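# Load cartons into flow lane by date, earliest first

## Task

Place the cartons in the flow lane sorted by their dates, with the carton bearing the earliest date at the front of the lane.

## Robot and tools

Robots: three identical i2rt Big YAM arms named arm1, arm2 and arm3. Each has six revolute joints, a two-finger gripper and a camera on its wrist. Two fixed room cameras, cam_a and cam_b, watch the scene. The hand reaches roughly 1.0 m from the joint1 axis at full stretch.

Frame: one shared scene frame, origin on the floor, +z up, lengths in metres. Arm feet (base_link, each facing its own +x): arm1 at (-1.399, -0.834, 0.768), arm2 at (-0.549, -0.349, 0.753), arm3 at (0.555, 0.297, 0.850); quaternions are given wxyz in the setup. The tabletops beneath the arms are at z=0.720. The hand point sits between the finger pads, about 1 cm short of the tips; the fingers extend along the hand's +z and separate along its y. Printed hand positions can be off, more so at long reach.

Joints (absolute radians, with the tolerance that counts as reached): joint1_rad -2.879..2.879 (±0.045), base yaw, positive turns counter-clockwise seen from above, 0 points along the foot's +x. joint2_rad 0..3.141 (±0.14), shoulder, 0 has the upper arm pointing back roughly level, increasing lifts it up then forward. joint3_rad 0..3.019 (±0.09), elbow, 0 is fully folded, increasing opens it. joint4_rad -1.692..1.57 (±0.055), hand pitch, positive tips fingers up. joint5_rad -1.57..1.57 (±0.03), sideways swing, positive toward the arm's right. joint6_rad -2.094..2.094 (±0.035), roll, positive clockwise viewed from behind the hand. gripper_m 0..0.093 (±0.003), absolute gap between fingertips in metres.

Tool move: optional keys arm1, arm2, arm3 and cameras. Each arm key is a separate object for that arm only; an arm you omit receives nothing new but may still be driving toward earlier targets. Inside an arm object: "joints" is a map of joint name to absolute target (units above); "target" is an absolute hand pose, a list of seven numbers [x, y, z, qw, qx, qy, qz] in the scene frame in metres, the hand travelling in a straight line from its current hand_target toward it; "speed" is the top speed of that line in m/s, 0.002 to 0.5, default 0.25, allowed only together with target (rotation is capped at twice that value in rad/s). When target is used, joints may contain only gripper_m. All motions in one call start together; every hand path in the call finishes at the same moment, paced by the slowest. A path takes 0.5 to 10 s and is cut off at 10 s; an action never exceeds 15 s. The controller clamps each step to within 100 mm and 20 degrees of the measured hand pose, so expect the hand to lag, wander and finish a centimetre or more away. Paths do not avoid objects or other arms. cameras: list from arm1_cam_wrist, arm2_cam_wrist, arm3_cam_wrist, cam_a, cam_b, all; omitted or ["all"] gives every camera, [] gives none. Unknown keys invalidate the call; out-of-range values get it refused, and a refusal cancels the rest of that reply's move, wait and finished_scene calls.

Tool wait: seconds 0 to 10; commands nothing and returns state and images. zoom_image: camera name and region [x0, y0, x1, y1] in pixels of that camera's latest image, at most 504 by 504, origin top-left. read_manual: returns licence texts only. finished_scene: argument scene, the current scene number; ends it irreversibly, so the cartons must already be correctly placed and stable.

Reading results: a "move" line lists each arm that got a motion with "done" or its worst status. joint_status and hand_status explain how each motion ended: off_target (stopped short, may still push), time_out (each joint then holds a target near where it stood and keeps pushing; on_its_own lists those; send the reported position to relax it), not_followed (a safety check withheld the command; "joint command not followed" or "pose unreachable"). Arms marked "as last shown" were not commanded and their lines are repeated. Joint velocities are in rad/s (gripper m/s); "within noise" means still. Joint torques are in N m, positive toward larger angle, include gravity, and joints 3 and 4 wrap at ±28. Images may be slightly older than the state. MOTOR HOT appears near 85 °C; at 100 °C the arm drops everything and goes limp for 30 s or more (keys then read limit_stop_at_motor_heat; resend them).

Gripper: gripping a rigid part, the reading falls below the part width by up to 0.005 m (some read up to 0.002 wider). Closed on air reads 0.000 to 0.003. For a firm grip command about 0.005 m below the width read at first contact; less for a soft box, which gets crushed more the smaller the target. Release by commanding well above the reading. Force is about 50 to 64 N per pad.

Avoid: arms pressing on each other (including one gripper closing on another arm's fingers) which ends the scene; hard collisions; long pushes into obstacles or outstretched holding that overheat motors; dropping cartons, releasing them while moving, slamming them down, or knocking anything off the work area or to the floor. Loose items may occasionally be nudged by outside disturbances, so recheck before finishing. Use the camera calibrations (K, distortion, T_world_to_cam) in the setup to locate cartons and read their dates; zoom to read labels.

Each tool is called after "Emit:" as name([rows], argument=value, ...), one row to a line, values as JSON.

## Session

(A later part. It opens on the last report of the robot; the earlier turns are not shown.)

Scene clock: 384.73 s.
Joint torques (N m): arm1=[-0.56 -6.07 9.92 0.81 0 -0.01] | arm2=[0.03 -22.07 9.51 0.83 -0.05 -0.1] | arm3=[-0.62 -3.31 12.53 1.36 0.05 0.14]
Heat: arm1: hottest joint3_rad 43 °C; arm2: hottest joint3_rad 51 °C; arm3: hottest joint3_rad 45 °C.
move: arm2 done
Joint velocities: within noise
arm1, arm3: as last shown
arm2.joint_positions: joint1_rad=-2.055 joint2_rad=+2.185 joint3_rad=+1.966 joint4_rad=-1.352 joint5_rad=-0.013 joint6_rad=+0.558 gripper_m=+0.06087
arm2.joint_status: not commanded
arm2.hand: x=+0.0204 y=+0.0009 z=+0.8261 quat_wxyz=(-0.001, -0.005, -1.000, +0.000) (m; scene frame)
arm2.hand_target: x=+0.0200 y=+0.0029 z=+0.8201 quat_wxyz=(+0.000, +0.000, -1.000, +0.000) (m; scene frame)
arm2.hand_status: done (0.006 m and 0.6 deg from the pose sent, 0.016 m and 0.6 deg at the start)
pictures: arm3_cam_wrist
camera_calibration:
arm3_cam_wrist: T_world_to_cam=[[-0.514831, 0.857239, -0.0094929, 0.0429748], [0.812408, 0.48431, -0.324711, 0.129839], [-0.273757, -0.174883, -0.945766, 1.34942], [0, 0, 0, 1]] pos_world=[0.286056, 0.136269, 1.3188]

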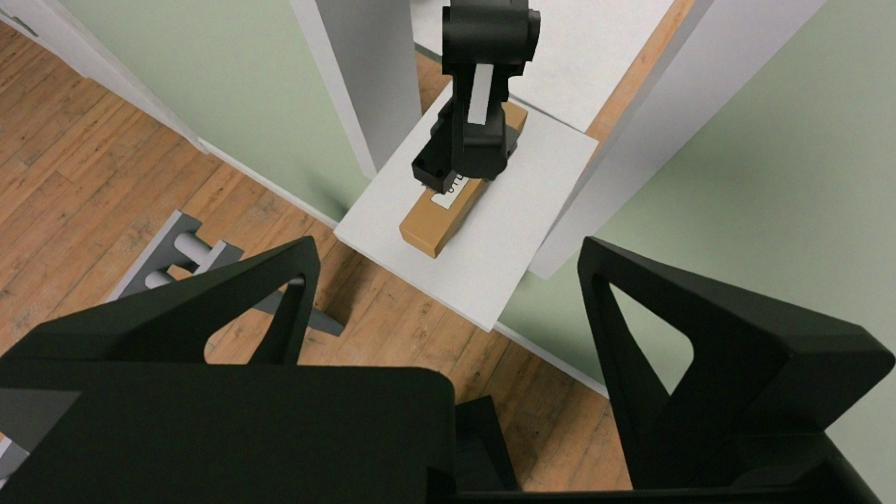

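Emit:
move(arm2={"target": [0.02, 0.003, 0.81, 0, 0, 1, 0], "speed": 0.05}, cameras=[])

Emit:
move(arm2={"target": [0.02, 0.003, 0.80, 0, 0, 1, 0], "speed": 0.05}, cameras=["arm3_cam_wrist"])

Scene clock: 389.10 s.
Joint torques (N m): arm1=[-0.5 -6.07 9.92 0.8 0 -0.02] | arm2=[0.03 -22.07 9.51 0.69 -0.05 -0.09] | arm3=[-0.67 -3.19 12.52 1.37 0.05 0.13]
Heat: arm1: hottest joint3_rad 43 °C; arm2: hottest joint3_rad 51 °C; arm3: hottest joint3_rad 45 °C.
move: arm2 done
Joint velocities: within noise
arm1: as last shown
arm2.joint_positions: joint1_rad=-2.055 joint2_rad=+2.193 joint3_rad=+1.952 joint4_rad=-1.331 joint5_rad=-0.013 joint6_rad=+0.558 gripper_m=+0.06087
arm2.joint_status: not commanded
arm2.hand: x=+0.0205 y=+0.0008 z=+0.8159 quat_wxyz=(-0.001, -0.005, -1.000, +0.001) (m; scene frame)
arm2.hand_target: x=+0.0200 y=+0.0029 z=+0.8100 quat_wxyz=(+0.000, +0.000, -1.000, +0.000) (m; scene frame)
arm2.hand_status: done (0.006 m and 0.6 deg from the pose sent, 0.016 m and 0.6 deg at the start)
arm3.joint_positions: joint1_rad=-0.293 joint2_rad=+0.686 joint3_rad=+0.866 joint4_rad=-0.780 joint5_rad=+0.000 joint6_rad=-0.007 gripper_m=+0.09400
arm3.joint_status: not commanded
arm3.hand: x=+0.2534 y=+0.1165 z=+1.2018 quat_wxyz=(-0.124, -0.852, -0.240, +0.449) (m; scene frame)
arm3.hand_target: x=+0.2522 y=+0.1203 z=+1.1993 quat_wxyz=(-0.122, -0.856, -0.233, +0.445) (m; scene frame)
arm3.hand_status: not commanded
pictures: none
No camera images: "cameras" was empty.

Scene clock: 390.10 s.
Joint torques (N m): arm1=[-0.5 -6.07 9.89 0.83 0 -0.01] | arm2=[0.03 -21.66 9.52 0.7 -0.04 -0.08] | arm3=[-0.79 -3.19 12.53 1.43 0.04 0.14]
Heat: arm1: hottest joint3_rad 43 °C; arm2: hottest joint3_rad 51 °C; arm3: hottest joint3_rad 45 °C.
move: arm2 done
Joint velocities: within noise
arm1, arm3: as last shown
arm2.joint_positions: joint1_rad=-2.055 joint2_rad=+2.200 joint3_rad=+1.938 joint4_rad=-1.309 joint5_rad=-0.013 joint6_rad=+0.558 gripper_m=+0.06087
arm2.joint_status: not commanded
arm2.hand: x=+0.0206 y=+0.0007 z=+0.8059 quat_wxyz=(-0.001, -0.005, -1.000, +0.001) (m; scene frame)
arm2.hand_target: x=+0.0200 y=+0.0029 z=+0.8001 quat_wxyz=(+0.000, +0.000, -1.000, +0.000) (m; scene frame)
arm2.hand_status: done (0.006 m and 0.6 deg from the pose sent, 0.016 m and 0.6 deg at the start)
pictures: arm3_cam_wrist
camera_calibration:
arm3_cam_wrist: T_world_to_cam=[[-0.514831, 0.857239, -0.0094929, 0.0429748], [0.812408, 0.48431, -0.324711, 0.129839], [-0.273757, -0.174883, -0.945766, 1.34942], [0, 0, 0, 1]] pos_world=[0.286056, 0.136269, 1.3188]

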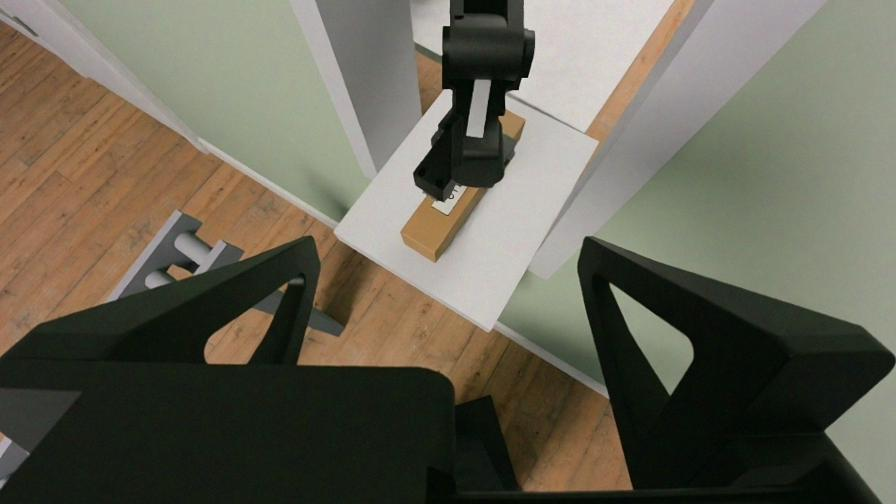

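Emit:
move(arm2={"target": [0.02, 0.003, 0.79, 0, 0, 1, 0], "speed": 0.05}, cameras=[])

Emit:
move(arm2={"target": [0.02, 0.003, 0.78, 0, 0, 1, 0], "speed": 0.05}, cameras=["arm3_cam_wrist"])

Emit:
zoom_image(camera="arm3_cam_wrist", region=[320, 70, 620, 340])

Scene clock: 393.20 s.
Joint torques (N m): arm1=[-0.56 -6.12 9.89 0.81 0 -0.01] | arm2=[0.03 -21.25 9.42 0.7 -0.04 -0.09] | arm3=[-0.85 -3.19 12.52 1.32 0.06 0.14]
Heat: arm1: hottest joint3_rad 43 °C; arm2: hottest joint3_rad 51 °C; arm3: hottest joint3_rad 45 °C.
move: arm2 done
Joint velocities: within noise
arm1, arm3: as last shown
arm2.joint_positions: joint1_rad=-2.055 joint2_rad=+2.209 joint3_rad=+1.926 joint4_rad=-1.289 joint5_rad=-0.013 joint6_rad=+0.558 gripper_m=+0.06087
arm2.joint_status: not commanded
arm2.hand: x=+0.0208 y=+0.0006 z=+0.7957 quat_wxyz=(-0.001, -0.005, -1.000, +0.001) (m; scene frame)
arm2.hand_target: x=+0.0200 y=+0.0029 z=+0.7900 quat_wxyz=(+0.000, +0.000, -1.000, +0.000) (m; scene frame)
arm2.hand_status: done (0.006 m and 0.6 deg from the pose sent, 0.016 m and 0.6 deg at the start)
pictures: none
No camera images: "cameras" was empty.

Scene clock: 394.23 s.
Joint torques (N m): arm1=[-0.5 -6.01 9.91 0.81 0 -0.01] | arm2=[0.03 -21.71 9.36 0.72 -0.04 -0.08] | arm3=[-0.73 -3.37 12.52 1.37 0.05 0.14]
Heat: arm1: hottest joint3_rad 43 °C; arm2: hottest joint3_rad 51 °C; arm3: hottest joint3_rad 45 °C.
move: arm2 done
Joint velocities: within noise
arm1, arm3: as last shown
arm2.joint_positions: joint1_rad=-2.055 joint2_rad=+2.218 joint3_rad=+1.914 joint4_rad=-1.268 joint5_rad=-0.013 joint6_rad=+0.558 gripper_m=+0.06087
arm2.joint_status: not commanded
arm2.hand: x=+0.0209 y=+0.0005 z=+0.7857 quat_wxyz=(-0.001, -0.005, -1.000, +0.001) (m; scene frame)
arm2.hand_target: x=+0.0200 y=+0.0029 z=+0.7801 quat_wxyz=(+0.000, +0.000, -1.000, +0.000) (m; scene frame)
arm2.hand_status: done (0.006 m and 0.6 deg from the pose sent, 0.016 m and 0.6 deg at the start)
pictures: arm3_cam_wrist
camera_calibration:
arm3_cam_wrist: T_world_to_cam=[[-0.514831, 0.857239, -0.0094929, 0.0429748], [0.812408, 0.48431, -0.324711, 0.129839], [-0.273757, -0.174883, -0.945766, 1.34942], [0, 0, 0, 1]] pos_world=[0.286056, 0.136269, 1.3188]

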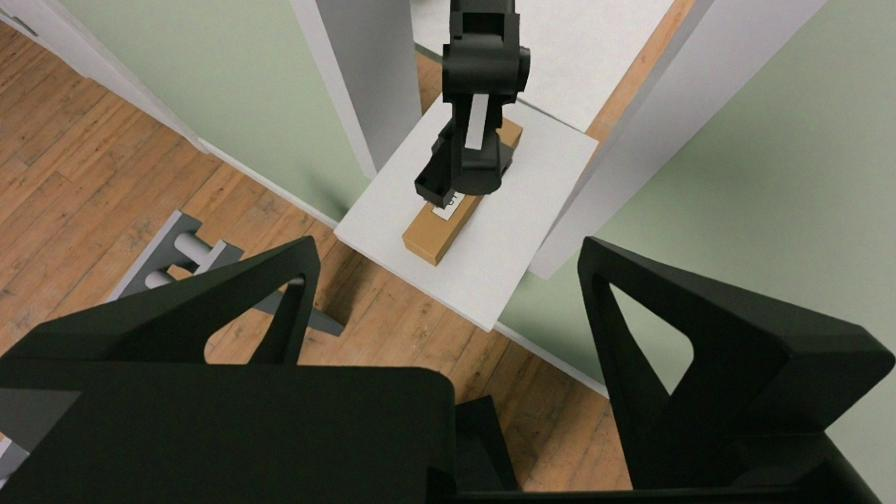

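Scaled by 1.680 from the camera's 896x504 image, which has a finer 1280x720 frame.

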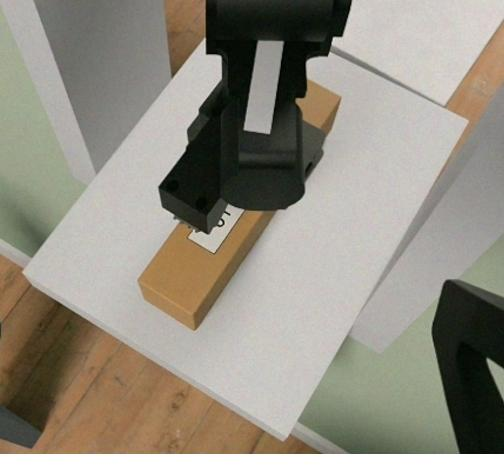

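Emit:
move(arm2={"target": [0.02, 0.003, 0.77, 0, 0, 1, 0], "speed": 0.05}, cameras=[])

Emit:
move(arm2={"target": [0.02, 0.003, 0.762, 0, 0, 1, 0], "speed": 0.05}, cameras=["arm3_cam_wrist"])

Emit:
zoom_image(camera="arm3_cam_wrist", region=[320, 70, 620, 340])

Scene clock: 398.00 s.
Joint torques (N m): arm1=[-0.5 -6.01 9.92 0.81 0 -0.01] | arm2=[0.03 -20.84 9.07 0.62 -0.04 -0.07] | arm3=[-0.62 -3.31 12.56 1.33 0.07 0.13]
Heat: arm1: hottest joint3_rad 43 °C; arm2: hottest joint3_rad 50 °C; arm3: hottest joint3_rad 45 °C.
move: arm2 off_target
Joint velocities: within noise
arm1, arm3: as last shown
arm2.joint_positions: joint1_rad=-2.055 joint2_rad=+2.221 joint3_rad=+1.906 joint4_rad=-1.247 joint5_rad=-0.013 joint6_rad=+0.558 gripper_m=+0.06087
arm2.joint_status: not commanded
arm2.hand: x=+0.0228 y=+0.0015 z=+0.7812 quat_wxyz=(-0.005, -0.005, -1.000, -0.002) (m; scene frame)
arm2.hand_target: x=+0.0199 y=+0.0028 z=+0.7701 quat_wxyz=(+0.000, +0.000, -1.000, +0.000) (m; scene frame)
arm2.hand_status: off_target (0.012 m and 0.9 deg from the pose sent, 0.016 m and 0.6 deg at the start)
pictures: none
No camera images: "cameras" was empty.

Scene clock: 398.97 s.
Joint torques (N m): arm1=[-0.56 -6.01 9.91 0.81 0 -0.01] | arm2=[0.09 -20.42 8.68 0.77 -0.04 -0.08] | arm3=[-0.79 -3.19 12.53 1.35 0.06 0.14]
Heat: arm1: hottest joint3_rad 43 °C; arm2: hottest joint3_rad 50 °C; arm3: hottest joint3_rad 45 °C.
move: arm2 off_target
Joint velocities: within noise
arm1.joint_positions: joint1_rad=+1.016 joint2_rad=+0.996 joint3_rad=+1.294 joint4_rad=-1.398 joint5_rad=+0.001 joint6_rad=+0.004 gripper_m=+0.08996
arm1.joint_status: not commanded
arm1.hand: x=-1.2217 y=-1.1371 z=+1.1445 quat_wxyz=(-0.202, -0.484, -0.844, +0.113) (m; scene frame)
arm1.hand_target: x=-1.2259 y=-1.1408 z=+1.1460 quat_wxyz=(-0.202, -0.489, -0.841, +0.114) (m; scene frame)
arm1.hand_status: not commanded
arm2.joint_positions: joint1_rad=-2.055 joint2_rad=+2.221 joint3_rad=+1.902 joint4_rad=-1.232 joint5_rad=-0.013 joint6_rad=+0.558 gripper_m=+0.06087
arm2.joint_status: not commanded
arm2.hand: x=+0.0245 y=+0.0026 z=+0.7792 quat_wxyz=(-0.009, -0.005, -1.000, -0.005) (m; scene frame)
arm2.hand_target: x=+0.0198 y=+0.0027 z=+0.7623 quat_wxyz=(+0.000, +0.000, -1.000, +0.000) (m; scene frame)
arm2.hand_status: off_target (0.018 m and 1.3 deg from the pose sent, 0.019 m and 0.9 deg at the start)
arm3: as last shown
pictures: arm3_cam_wrist
camera_calibration:
arm3_cam_wrist: T_world_to_cam=[[-0.514831, 0.857239, -0.0094929, 0.0429748], [0.812408, 0.48431, -0.324711, 0.129839], [-0.273757, -0.174883, -0.945766, 1.34942], [0, 0, 0, 1]] pos_world=[0.286056, 0.136269, 1.3188]

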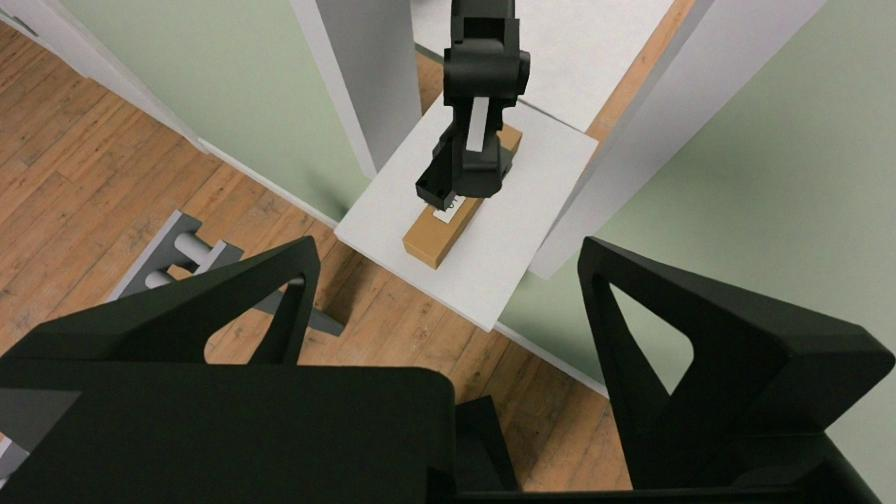

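Scaled by 1.680 from the camera's 896x504 image, which has a finer 1280x720 frame.

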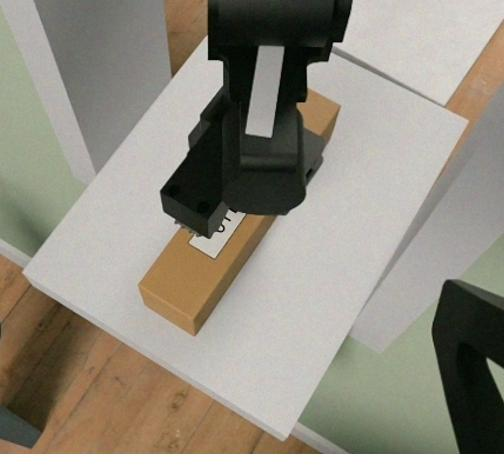

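Emit:
move(arm2={"joints": {"gripper_m": 0.09}}, cameras=[])

Emit:
move(arm2={"target": [0.02, 0.003, 0.93, 0, 0, 1, 0], "speed": 0.25}, cameras=["arm2_cam_wrist"])

Emit:
move(arm2={"target": [-0.36, -0.02, 0.97, 0, 0, 1, 0], "speed": 0.35}, cameras=["arm3_cam_wrist", "cam_a"])

Scene clock: 404.10 s.
Joint torques (N m): arm1=[-0.5 -6.07 9.91 0.83 -0.01 -0.01] | arm2=[0.03 -20.19 8.69 0.77 -0.02 -0.08] | arm3=[-0.73 -3.43 12.56 1.4 0.06 0.14]
Heat: arm1: hottest joint3_rad 43 °C; arm2: hottest joint3_rad 49 °C; arm3: hottest joint3_rad 45 °C.
move: arm2 done
Joint velocities: within noise
arm1, arm3: as last shown
arm2.joint_positions: joint1_rad=-2.055 joint2_rad=+2.221 joint3_rad=+1.902 joint4_rad=-1.232 joint5_rad=-0.014 joint6_rad=+0.558 gripper_m=+0.08986
arm2.joint_status: all done
arm2.hand: x=+0.0245 y=+0.0027 z=+0.7792 quat_wxyz=(-0.009, -0.005, -1.000, -0.005) (m; scene frame)
arm2.hand_target: x=+0.0198 y=+0.0028 z=+0.7623 quat_wxyz=(+0.000, +0.000, -1.000, +0.000) (m; scene frame)
arm2.hand_status: not commanded
pictures: none
No camera images: "cameras" was empty.

Scene clock: 405.87 s.
Joint torques (N m): arm1=[-0.5 -6.12 9.92 0.81 0 -0.01] | arm2=[-0.21 -19.9 14.48 -0.09 -0.02 -0.11] | arm3=[-0.67 -3.19 12.57 1.36 0.07 0.15]
Heat: arm1: hottest joint3_rad 43 °C; arm2: hottest joint3_rad 49 °C; arm3: hottest joint3_rad 45 °C.
move: arm2 off_target
Joint velocities: within noise
arm1, arm3: as last shown
arm2.joint_positions: joint1_rad=-2.055 joint2_rad=+2.128 joint3_rad=+2.126 joint4_rad=-1.594 joint5_rad=-0.014 joint6_rad=+0.558 gripper_m=+0.08994
arm2.joint_status: not commanded
arm2.hand: x=+0.0085 y=-0.0045 z=+0.9241 quat_wxyz=(+0.010, -0.005, -1.000, +0.006) (m; scene frame)
arm2.hand_target: x=+0.0193 y=+0.0026 z=+0.9300 quat_wxyz=(-0.001, +0.000, -1.000, +0.000) (m; scene frame)
arm2.hand_status: off_target (0.015 m and 1.5 deg from the pose sent, 0.151 m and 1.3 deg at the start)
pictures: arm2_cam_wrist
camera_calibration:
arm2_cam_wrist: T_world_to_cam=[[-0.00572109, -0.999651, 0.0257848, -0.0302097], [-0.813778, 0.0196395, 0.580844, -0.521693], [-0.581148, -0.01766, -0.813606, 0.87964], [0, 0, 0, 1]] pos_world=[0.0864861, -0.00441893, 1.01948]

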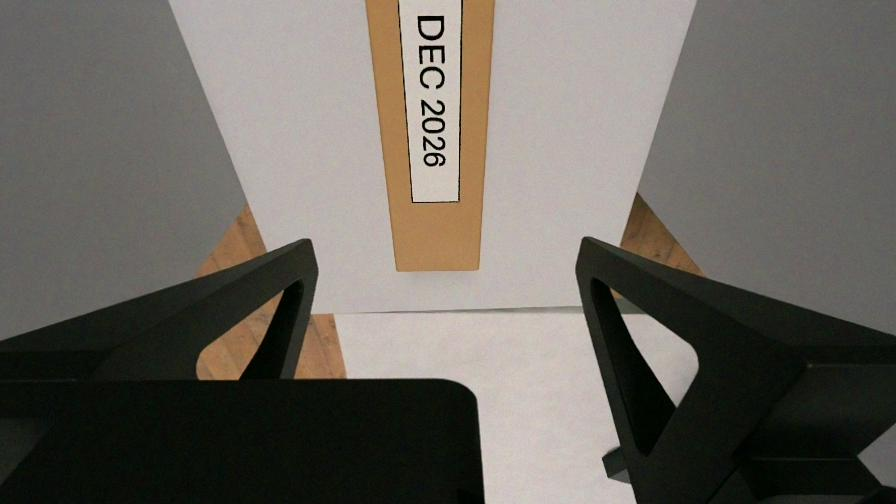

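Scene clock: 408.07 s.
Joint torques (N m): arm1=[-0.62 -6.01 9.89 0.83 -0.01 -0.01] | arm2=[0.32 -8.7 8.88 0.24 0.12 0.11] | arm3=[-0.73 -3.19 12.57 1.29 0.06 0.13]
Heat: arm1: hottest joint3_rad 43 °C; arm2: hottest joint3_rad 49 °C; arm3: hottest joint3_rad 45 °C.
move: arm2 done
Joint velocities: within noise
arm1: as last shown
arm2.joint_positions: joint1_rad=-1.573 joint2_rad=+1.328 joint3_rad=+1.216 joint4_rad=-1.434 joint5_rad=-0.016 joint6_rad=+1.026 gripper_m=+0.08994
arm2.joint_status: not commanded
arm2.hand: x=-0.3557 y=-0.0175 z=+0.9771 quat_wxyz=(-0.004, +0.002, -1.000, -0.009) (m; scene frame)
arm2.hand_target: x=-0.3599 y=-0.0200 z=+0.9702 quat_wxyz=(+0.000, +0.000, -1.000, +0.000) (m; scene frame)
arm2.hand_status: done (0.009 m and 1.2 deg from the pose sent, 0.372 m and 1.4 deg at the start)
arm3.joint_positions: joint1_rad=-0.293 joint2_rad=+0.686 joint3_rad=+0.866 joint4_rad=-0.780 joint5_rad=+0.000 joint6_rad=-0.007 gripper_m=+0.09400
arm3.joint_status: not commanded
arm3.hand: x=+0.2534 y=+0.1165 z=+1.2018 quat_wxyz=(-0.124, -0.852, -0.240, +0.449) (m; scene frame)
arm3.hand_target: x=+0.2522 y=+0.1203 z=+1.1993 quat_wxyz=(-0.122, -0.856, -0.233, +0.445) (m; scene frame)
arm3.hand_status: not commanded
pictures: arm3_cam_wrist, cam_a
camera_calibration:
arm3_cam_wrist: T_world_to_cam=[[-0.514831, 0.857239, -0.0094929, 0.0429748], [0.812408, 0.48431, -0.324711, 0.129839], [-0.273757, -0.174883, -0.945766, 1.34942], [0, 0, 0, 1]] pos_world=[0.286056, 0.136269, 1.3188]

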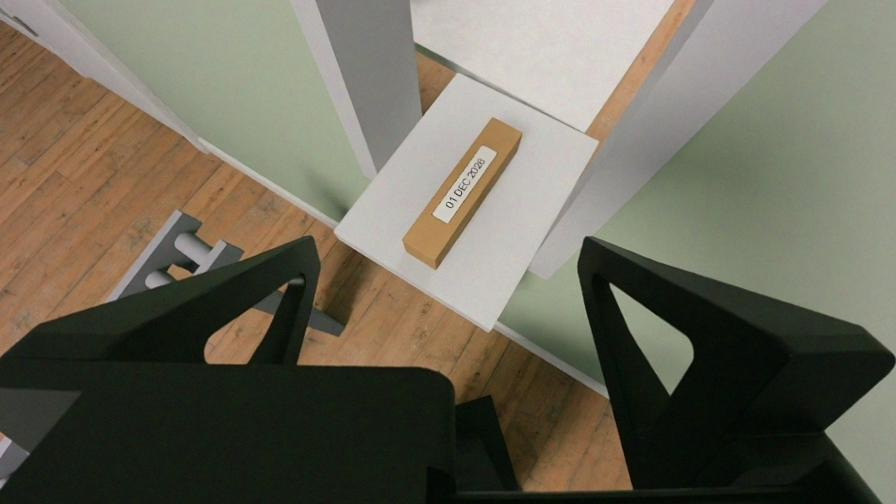

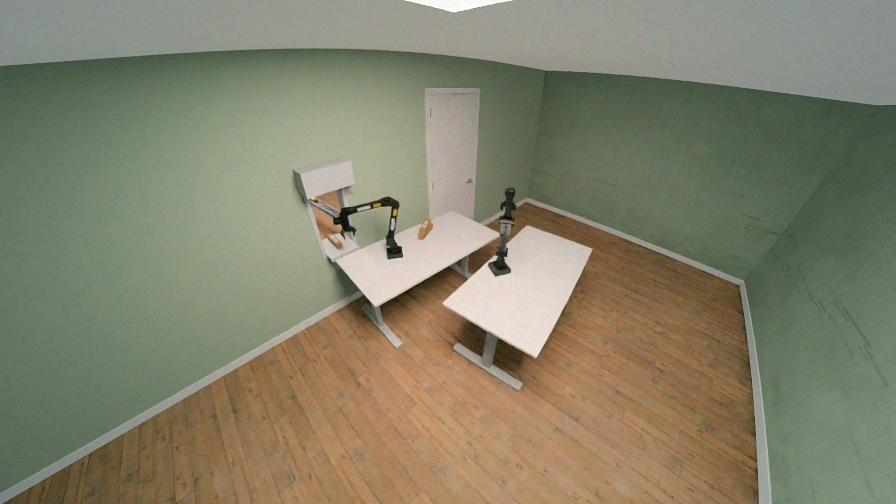

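Emit:
zoom_image(camera="arm3_cam_wrist", region=[380, 90, 560, 290])

Scaled by 2.520 from the camera's 896x504 image, which has a finer 1280x720 frame.

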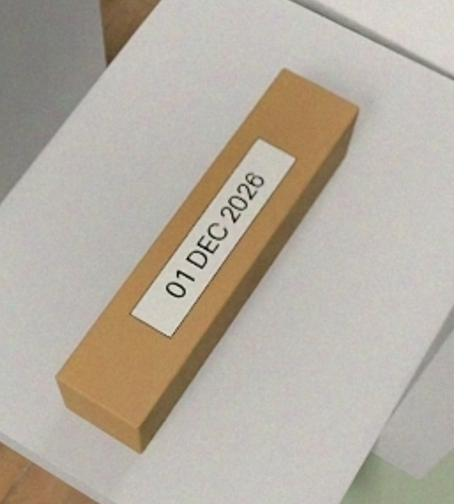

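Emit:
move(arm3={"target": [0.032, 0.010, 0.93, 0, 1, 0, 0], "speed": 0.25}, cameras=["arm3_cam_wrist", "cam_b"])

Scene clock: 421.70 s.
Joint torques (N m): arm1=[-0.5 -6.07 9.91 0.81 0 -0.02] | arm2=[0.38 -8.76 8.88 0.25 0.12 0.08] | arm3=[-0.73 -22.48 14.37 0.05 -0.03 0.13]
Heat: arm1: hottest joint3_rad 44 °C; arm2: hottest joint3_rad 47 °C; arm3: hottest joint3_rad 46 °C.
move: arm3 off_target
Joint velocities: within noise
arm1, arm2: as last shown
arm3.joint_positions: joint1_rad=-0.322 joint2_rad=+1.954 joint3_rad=+1.600 joint4_rad=-1.228 joint5_rad=+0.004 joint6_rad=+0.495 gripper_m=+0.09400
arm3.joint_status: not commanded
arm3.hand: x=+0.0472 y=+0.0123 z=+0.9267 quat_wxyz=(+0.005, -1.000, -0.009, -0.005) (m; scene frame)
arm3.hand_target: x=+0.0325 y=+0.0103 z=+0.9300 quat_wxyz=(+0.000, -1.000, +0.000, +0.000) (m; scene frame)
arm3.hand_status: off_target (0.016 m and 1.3 deg from the pose sent, 0.366 m and 63.2 deg at the start)
pictures: arm3_cam_wrist, cam_b
camera_calibration:
arm3_cam_wrist: T_world_to_cam=[[-0.00296562, 0.999974, 0.00663056, -0.0174146], [0.797059, -0.00164045, 0.603899, -0.595428], [0.603894, 0.00707589, -0.797033, 0.833032], [0, 0, 0, 1]] pos_world=[-0.028523, 0.010543, 1.02365]

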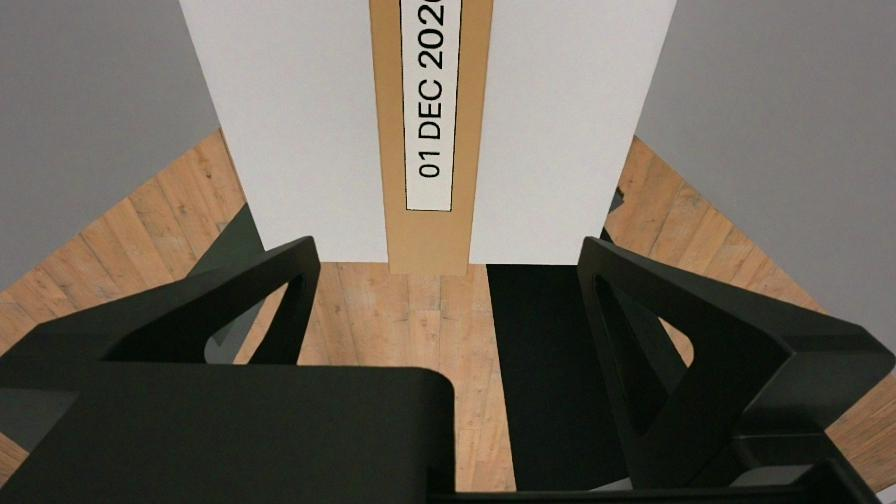

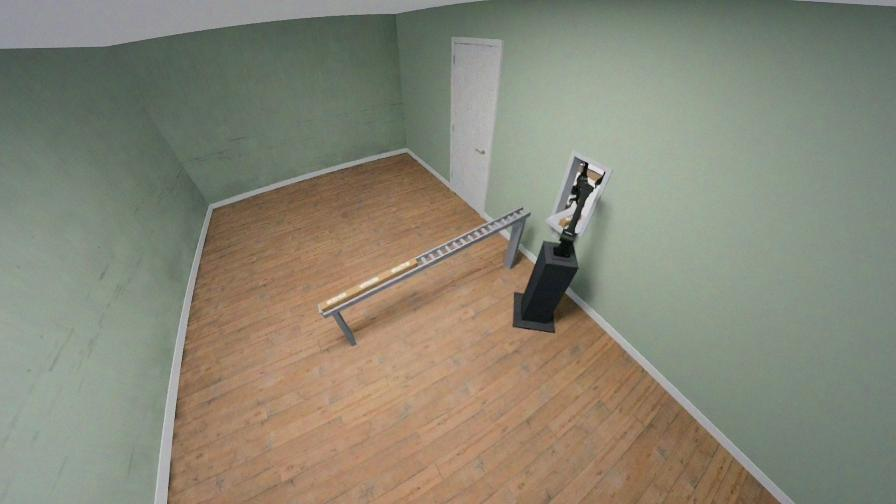

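Emit:
move(arm3={"target": [0.025, 0.002, 0.785, 0, 1, 0, 0], "speed": 0.15}, cameras=["arm3_cam_wrist"])

Scene clock: 426.63 s.
Joint torques (N m): arm1=[-0.44 -6.07 9.92 0.83 -0.01 -0.02] | arm2=[0.38 -8.76 8.87 0.25 0.12 0.09] | arm3=[-0.15 -24.06 9.44 0.7 -0.03 0.15]
Heat: arm1: hottest joint3_rad 44 °C; arm2: hottest joint3_rad 47 °C; arm3: hottest joint3_rad 45 °C.
move: arm3 off_target
Joint velocities: within noise
arm1, arm2: as last shown
arm3.joint_positions: joint1_rad=-0.322 joint2_rad=+2.154 joint3_rad=+1.558 joint4_rad=-0.963 joint5_rad=+0.004 joint6_rad=+0.502 gripper_m=+0.09400
arm3.joint_status: not commanded
arm3.hand: x=+0.0262 y=+0.0003 z=+0.7980 quat_wxyz=(-0.001, -1.000, -0.006, +0.005) (m; scene frame)
arm3.hand_target: x=+0.0252 y=+0.0021 z=+0.7852 quat_wxyz=(+0.000, -1.000, +0.000, +0.000) (m; scene frame)
arm3.hand_status: off_target (0.013 m and 1.0 deg from the pose sent, 0.144 m and 1.3 deg at the start)
pictures: arm3_cam_wrist
camera_calibration:
arm3_cam_wrist: T_world_to_cam=[[0.00311281, 0.999982, -0.00515528, 0.00463297], [0.809527, 0.000506682, 0.587083, -0.487861], [0.587075, -0.00600081, -0.80951, 0.753629], [0, 0, 0, 1]] pos_world=[-0.0475144, 0.000136689, 0.896509]

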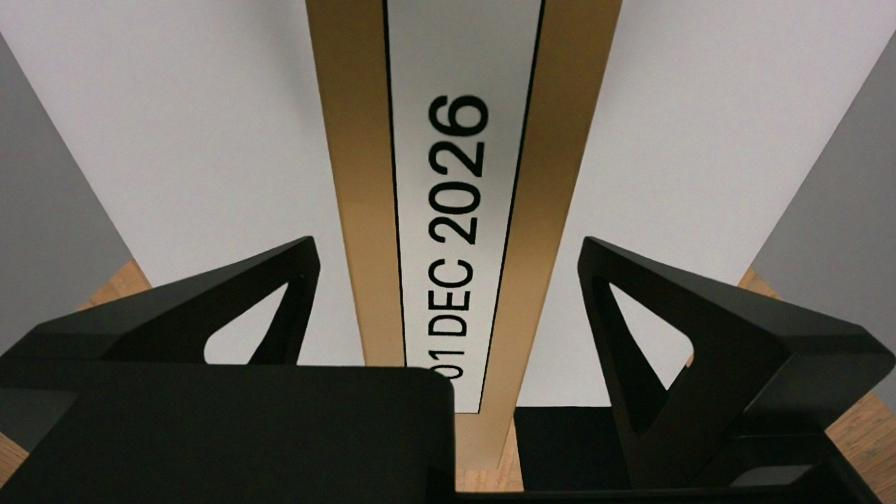

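Emit:
move(arm3={"target": [0.025, 0.002, 0.77, 0, 1, 0, 0], "speed": 0.1}, cameras=[])

Emit:
move(arm3={"joints": {"gripper_m": 0.052}}, cameras=["arm3_cam_wrist"])

Scene clock: 430.43 s.
Joint torques (N m): arm1=[-0.5 -6.07 9.91 0.81 0 -0.01] | arm2=[0.38 -8.64 8.88 0.25 0.12 0.09] | arm3=[-0.32 -23.47 9.01 0.79 -0.03 0.14]
Heat: arm1: hottest joint3_rad 44 °C; arm2: hottest joint3_rad 46 °C; arm3: hottest joint3_rad 45 °C.
move: arm3 off_target
Joint velocities: within noise
arm1, arm2: as last shown
arm3.joint_positions: joint1_rad=-0.322 joint2_rad=+2.170 joint3_rad=+1.558 joint4_rad=-0.936 joint5_rad=+0.004 joint6_rad=+0.502 gripper_m=+0.09400
arm3.joint_status: not commanded
arm3.hand: x=+0.0231 y=-0.0015 z=+0.7885 quat_wxyz=(-0.004, -1.000, -0.006, +0.010) (m; scene frame)
arm3.hand_target: x=+0.0254 y=+0.0022 z=+0.7704 quat_wxyz=(+0.000, -1.000, +0.000, +0.000) (m; scene frame)
arm3.hand_status: off_target (0.019 m and 1.4 deg from the pose sent, 0.028 m and 0.9 deg at the start)
pictures: none
No camera images: "cameras" was empty.

Scene clock: 431.07 s.
Joint torques (N m): arm1=[-0.56 -6.07 9.91 0.81 -0.01 -0.01] | arm2=[0.38 -8.76 8.87 0.25 0.13 0.09] | arm3=[-0.32 -23.41 8.9 0.77 -0.05 0.14]
Heat: arm1: hottest joint3_rad 44 °C; arm2: hottest joint3_rad 46 °C; arm3: hottest joint3_rad 44 °C.
move: arm3 off_target
Joint velocities: within noise
arm1, arm2: as last shown
arm3.joint_positions: joint1_rad=-0.322 joint2_rad=+2.170 joint3_rad=+1.558 joint4_rad=-0.935 joint5_rad=+0.004 joint6_rad=+0.504 gripper_m=+0.05855
arm3.joint_status: gripper_m off_target (ended at +0.05858, target +0.05200)
arm3.hand: x=+0.0230 y=-0.0015 z=+0.7885 quat_wxyz=(-0.004, -1.000, -0.005, +0.010) (m; scene frame)
arm3.hand_target: x=+0.0254 y=+0.0021 z=+0.7704 quat_wxyz=(+0.000, -1.000, +0.000, +0.000) (m; scene frame)
arm3.hand_status: not commanded
pictures: arm3_cam_wrist
camera_calibration:
arm3_cam_wrist: T_world_to_cam=[[0.00529928, 0.999929, -0.0106921, 0.0107202], [0.815142, 0.00187396, 0.579258, -0.473679], [0.579237, -0.0117852, -0.815074, 0.752318], [0, 0, 0, 1]] pos_world=[-0.049711, -0.000965575, 0.887692]

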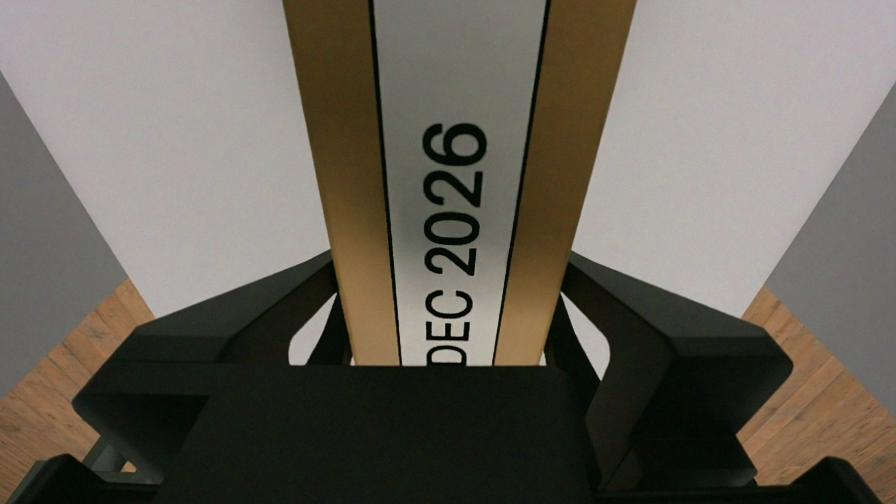

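Emit:
move(arm3={"target": [0.025, 0.002, 0.96, 0, 1, 0, 0], "speed": 0.2}, cameras=[])

Emit:
move(arm3={"target": [0.70, -0.27, 1.02, 0, 1, 0, 0], "speed": 0.3}, cameras=["arm3_cam_wrist", "cam_b"])

Scene clock: 465.57 s.
Joint torques (N m): arm1=[-0.62 -6.01 9.92 0.81 -0.01 -0.01] | arm2=[0.38 -8.7 8.87 0.25 0.13 0.09] | arm3=[-0.32 -26.11 15.46 -0.13 -0.01 0.13]
Heat: arm1: hottest joint3_rad 44 °C; arm2: hottest joint3_rad 45 °C; arm3: hottest joint3_rad 42 °C.
move: arm3 off_target
Joint velocities: within noise
arm1.joint_positions: joint1_rad=+1.016 joint2_rad=+0.996 joint3_rad=+1.294 joint4_rad=-1.398 joint5_rad=+0.001 joint6_rad=+0.004 gripper_m=+0.08996
arm1.joint_status: not commanded
arm1.hand: x=-1.2217 y=-1.1371 z=+1.1445 quat_wxyz=(-0.202, -0.484, -0.844, +0.113) (m; scene frame)
arm1.hand_target: x=-1.2259 y=-1.1408 z=+1.1460 quat_wxyz=(-0.202, -0.489, -0.841, +0.114) (m; scene frame)
arm1.hand_status: not commanded
arm2: as last shown
arm3.joint_positions: joint1_rad=-0.322 joint2_rad=+1.987 joint3_rad=+1.672 joint4_rad=-1.310 joint5_rad=+0.003 joint6_rad=+0.504 gripper_m=+0.05855
arm3.joint_status: not commanded
arm3.hand: x=+0.0426 y=+0.0096 z=+0.9348 quat_wxyz=(+0.015, -1.000, -0.005, -0.023) (m; scene frame)
arm3.hand_target: x=+0.0262 y=+0.0027 z=+0.9603 quat_wxyz=(+0.000, -1.000, +0.000, +0.000) (m; scene frame)
arm3.hand_status: off_target (0.032 m and 3.2 deg from the pose sent, 0.172 m and 1.4 deg at the start)
pictures: none
No camera images: "cameras" was empty.

Scene clock: 469.03 s.
Joint torques (N m): arm1=[-0.5 -5.95 9.91 0.8 0 -0.01] | arm2=[0.32 -8.7 8.87 0.24 0.13 0.09] | arm3=[-0.32 -22.65 16.39 -0.14 0.21 0.17]
Heat: arm1: hottest joint3_rad 44 °C; arm2: hottest joint3_rad 45 °C; arm3: hottest joint3_rad 42 °C.
move: arm3 off_target
Joint velocities: within noise
arm1, arm2: as last shown
arm3.joint_positions: joint1_rad=+0.993 joint2_rad=+1.880 joint3_rad=+1.691 joint4_rad=-1.422 joint5_rad=-0.001 joint6_rad=+1.815 gripper_m=+0.05855
arm3.joint_status: not commanded
arm3.hand: x=+0.6990 y=-0.2507 z=+1.0033 quat_wxyz=(+0.020, -1.000, -0.007, +0.004) (m; scene frame)
arm3.hand_target: x=+0.6996 y=-0.2688 z=+1.0200 quat_wxyz=(+0.000, -1.000, +0.000, +0.000) (m; scene frame)
arm3.hand_status: off_target (0.026 m and 2.5 deg from the pose sent, 0.719 m and 3.2 deg at the start)
pictures: arm3_cam_wrist, cam_b
camera_calibration:
arm3_cam_wrist: T_world_to_cam=[[0.0010148, 0.999298, 0.0374369, 0.213222], [0.807774, -0.0228879, 0.589047, -1.15949], [0.589491, 0.0296428, -0.807231, 0.528262], [0, 0, 0, 1]] pos_world=[0.624984, -0.25527, 1.10144]

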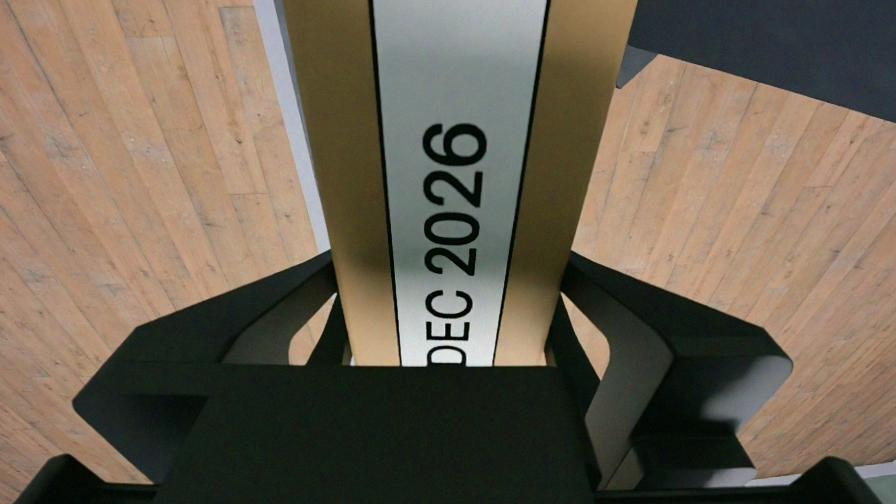

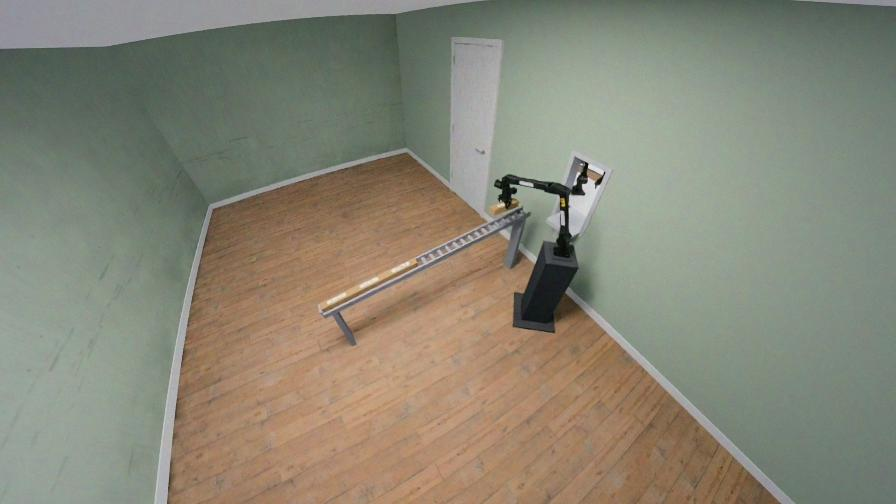

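Emit:
zoom_image(camera="cam_b", region=[460, 160, 580, 270])

Scaled by 4.200 from the camera's 896x504 image, which has a finer 1280x720 frame.

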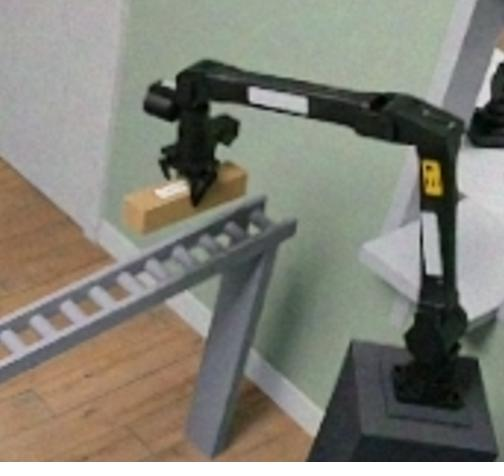

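Emit:
zoom_image(camera="cam_b", region=[480, 190, 540, 240])

Emit:
zoom_image(camera="cam_b", region=[400, 210, 490, 280])

Scaled by 8.400 from the camera's 896x504 image, which has a finer 1280x720 frame.

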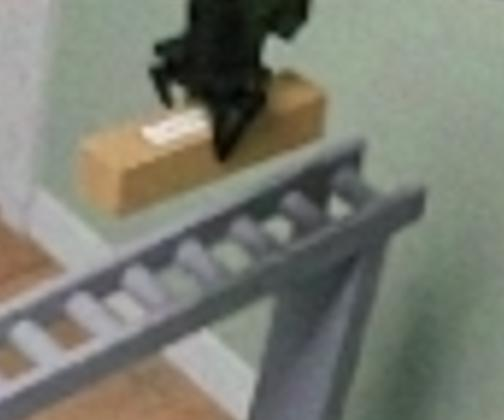

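Scaled by 5.600 from the camera's 896x504 image, which has a finer 1280x720 frame.

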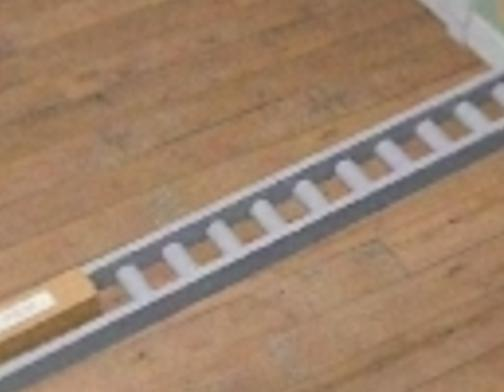

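Emit:
move(arm3={"target": [0.75, -0.36, 0.86, 0, 0.9992, 0, -0.0401], "speed": 0.25}, cameras=["cam_b", "arm3_cam_wrist"])

Emit:
zoom_image(camera="cam_b", region=[440, 170, 560, 250])

Scene clock: 548.83 s.
Joint torques (N m): arm1=[-0.5 -6.07 9.92 0.81 -0.01 -0.01] | arm2=[0.32 -8.64 8.88 0.25 0.13 0.09] | arm3=[0.56 -29.04 15.28 -0.08 0.29 0.15]
Heat: arm1: hottest joint3_rad 44 °C; arm2: hottest joint3_rad 44 °C; arm3: hottest joint3_rad 54 °C.
move: arm3 off_target
Joint velocities: within noise
arm1, arm2: as last shown
arm3.joint_positions: joint1_rad=+1.039 joint2_rad=+2.297 joint3_rad=+1.946 joint4_rad=-1.287 joint5_rad=+0.074 joint6_rad=+1.873 gripper_m=+0.05855
arm3.joint_status: not commanded
arm3.hand: x=+0.7417 y=-0.3422 z=+0.8431 quat_wxyz=(+0.021, -0.999, -0.003, +0.044) (m; scene frame)
arm3.hand_target: x=+0.7496 y=-0.3589 z=+0.8605 quat_wxyz=(+0.000, -0.999, +0.000, +0.040) (m; scene frame)
arm3.hand_status: off_target (0.026 m and 2.5 deg from the pose sent, 0.187 m and 4.8 deg at the start)
pictures: arm3_cam_wrist, cam_b
camera_calibration:
arm3_cam_wrist: T_world_to_cam=[[0.0120718, 0.999203, 0.038047, 0.301715], [0.852929, -0.0301488, 0.521155, -1.08048], [0.521887, 0.0261601, -0.852613, 0.463753], [0, 0, 0, 1]] pos_world=[0.675903, -0.346182, 0.94702]

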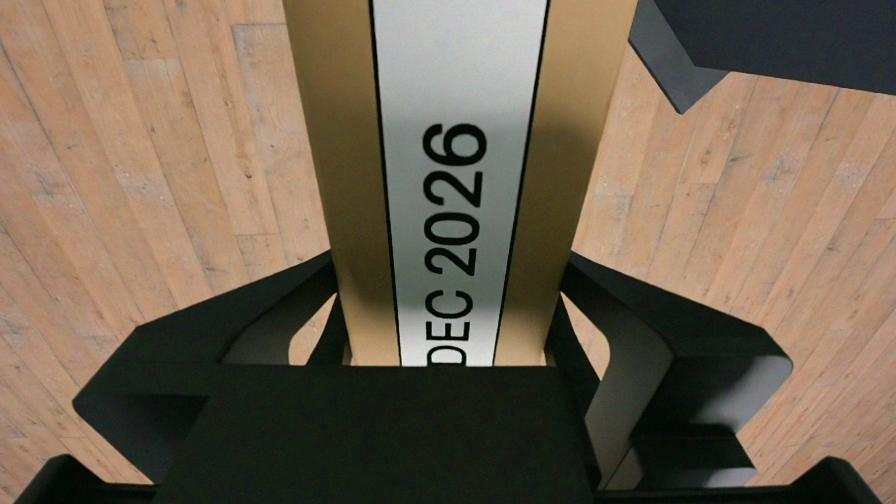

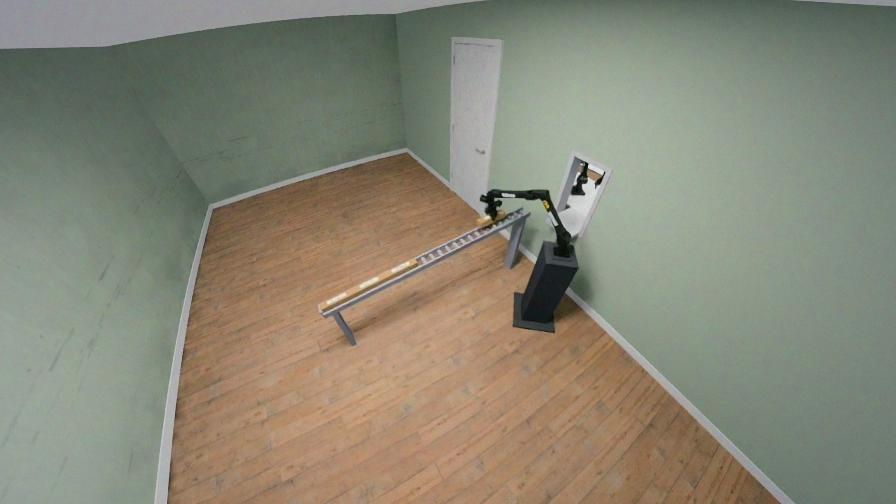

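Scaled by 4.200 from the camera's 896x504 image, which has a finer 1280x720 frame.

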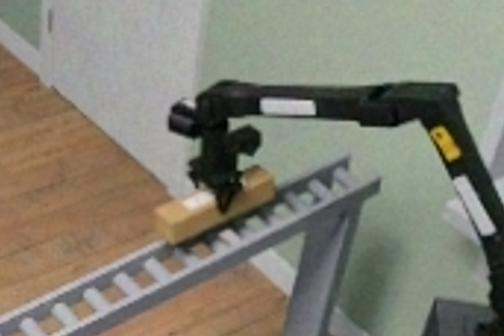

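Emit:
move(arm3={"target": [0.76, -0.366, 0.80, 0, 0.9992, 0, -0.0401], "speed": 0.1}, cameras=["cam_b", "arm3_cam_wrist"])

Emit:
zoom_image(camera="cam_b", region=[470, 190, 540, 240])

Scene clock: 552.60 s.
Joint torques (N m): arm1=[-0.44 -6.07 9.92 0.83 0 -0.01] | arm2=[0.38 -8.76 8.88 0.24 0.12 0.09] | arm3=[0.97 -28.28 14.53 0.36 0.22 0.13]
Heat: arm1: hottest joint3_rad 44 °C; arm2: hottest joint3_rad 44 °C; arm3: hottest joint3_rad 53 °C.
move: arm3 off_target
Joint velocities: within noise
arm1: as last shown
arm2.joint_positions: joint1_rad=-1.573 joint2_rad=+1.328 joint3_rad=+1.216 joint4_rad=-1.434 joint5_rad=-0.016 joint6_rad=+1.026 gripper_m=+0.08994
arm2.joint_status: not commanded
arm2.hand: x=-0.3557 y=-0.0175 z=+0.9771 quat_wxyz=(-0.004, +0.002, -1.000, -0.009) (m; scene frame)
arm2.hand_target: x=-0.3599 y=-0.0200 z=+0.9702 quat_wxyz=(+0.000, +0.000, -1.000, +0.000) (m; scene frame)
arm2.hand_status: not commanded
arm3.joint_positions: joint1_rad=+1.045 joint2_rad=+2.374 joint3_rad=+1.954 joint4_rad=-1.217 joint5_rad=+0.076 joint6_rad=+1.884 gripper_m=+0.05855
arm3.joint_status: not commanded
arm3.hand: x=+0.7475 y=-0.3485 z=+0.7942 quat_wxyz=(+0.020, -0.999, +0.000, +0.045) (m; scene frame)
arm3.hand_target: x=+0.7599 y=-0.3649 z=+0.8005 quat_wxyz=(+0.000, -0.999, +0.000, +0.040) (m; scene frame)
arm3.hand_status: off_target (0.022 m and 2.4 deg from the pose sent, 0.052 m and 2.5 deg at the start)
pictures: arm3_cam_wrist, cam_b
camera_calibration:
arm3_cam_wrist: T_world_to_cam=[[0.0173529, 0.999197, 0.0361136, 0.307436], [0.853834, -0.033603, 0.519459, -1.06065], [0.520256, 0.0218209, -0.853732, 0.41975], [0, 0, 0, 1]] pos_world=[0.681907, -0.35199, 0.898215]

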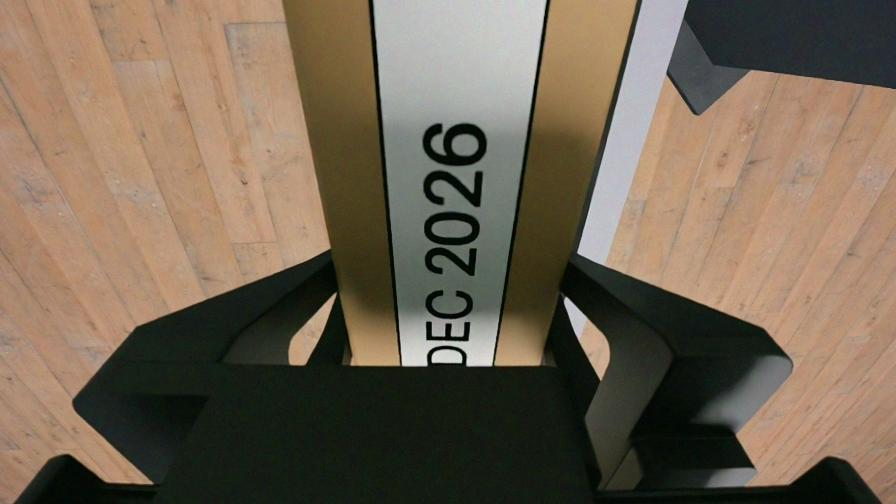

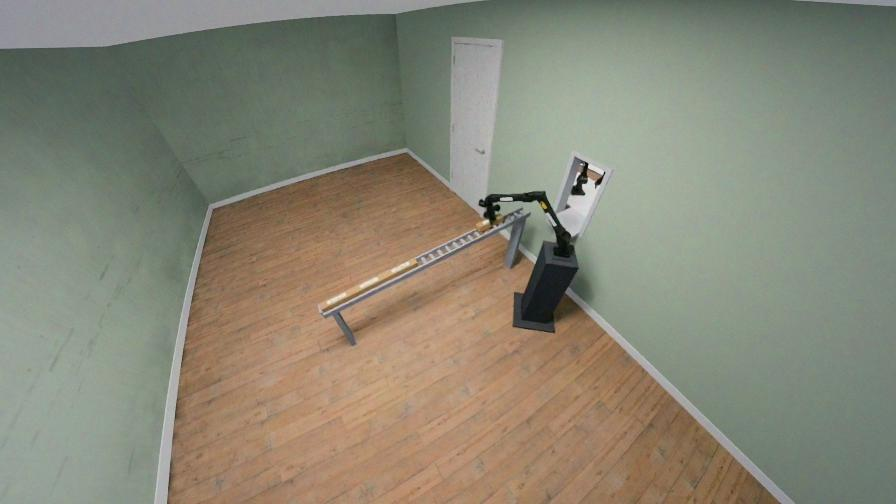

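Scaled by 7.200 from the camera's 896x504 image, which has a finer 1280x720 frame.

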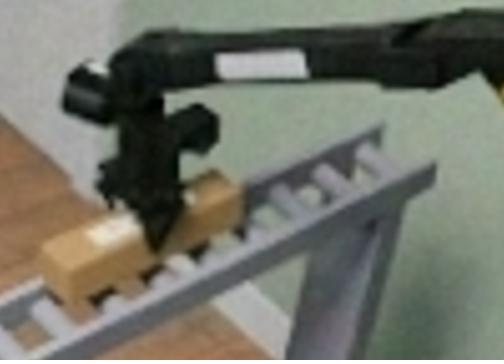

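Emit:
zoom_image(camera="arm3_cam_wrist", region=[540, 0, 760, 124])

Emit:
zoom_image(camera="cam_b", region=[474, 204, 518, 236])

Scaled by 2.291 from the camera's 896x504 image, which has a finer 1280x720 frame.

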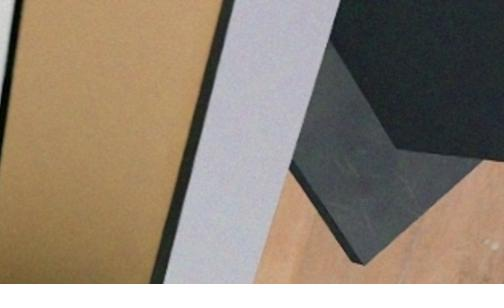

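Scaled by 11.455 from the camera's 896x504 image, which has a finer 1280x720 frame.

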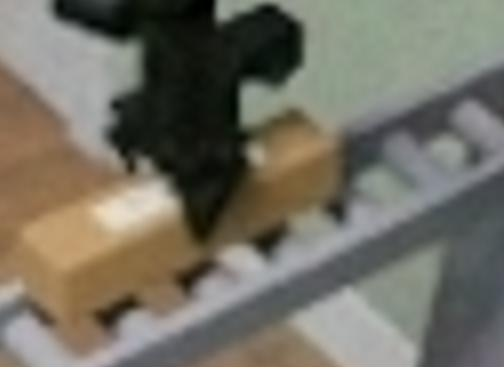

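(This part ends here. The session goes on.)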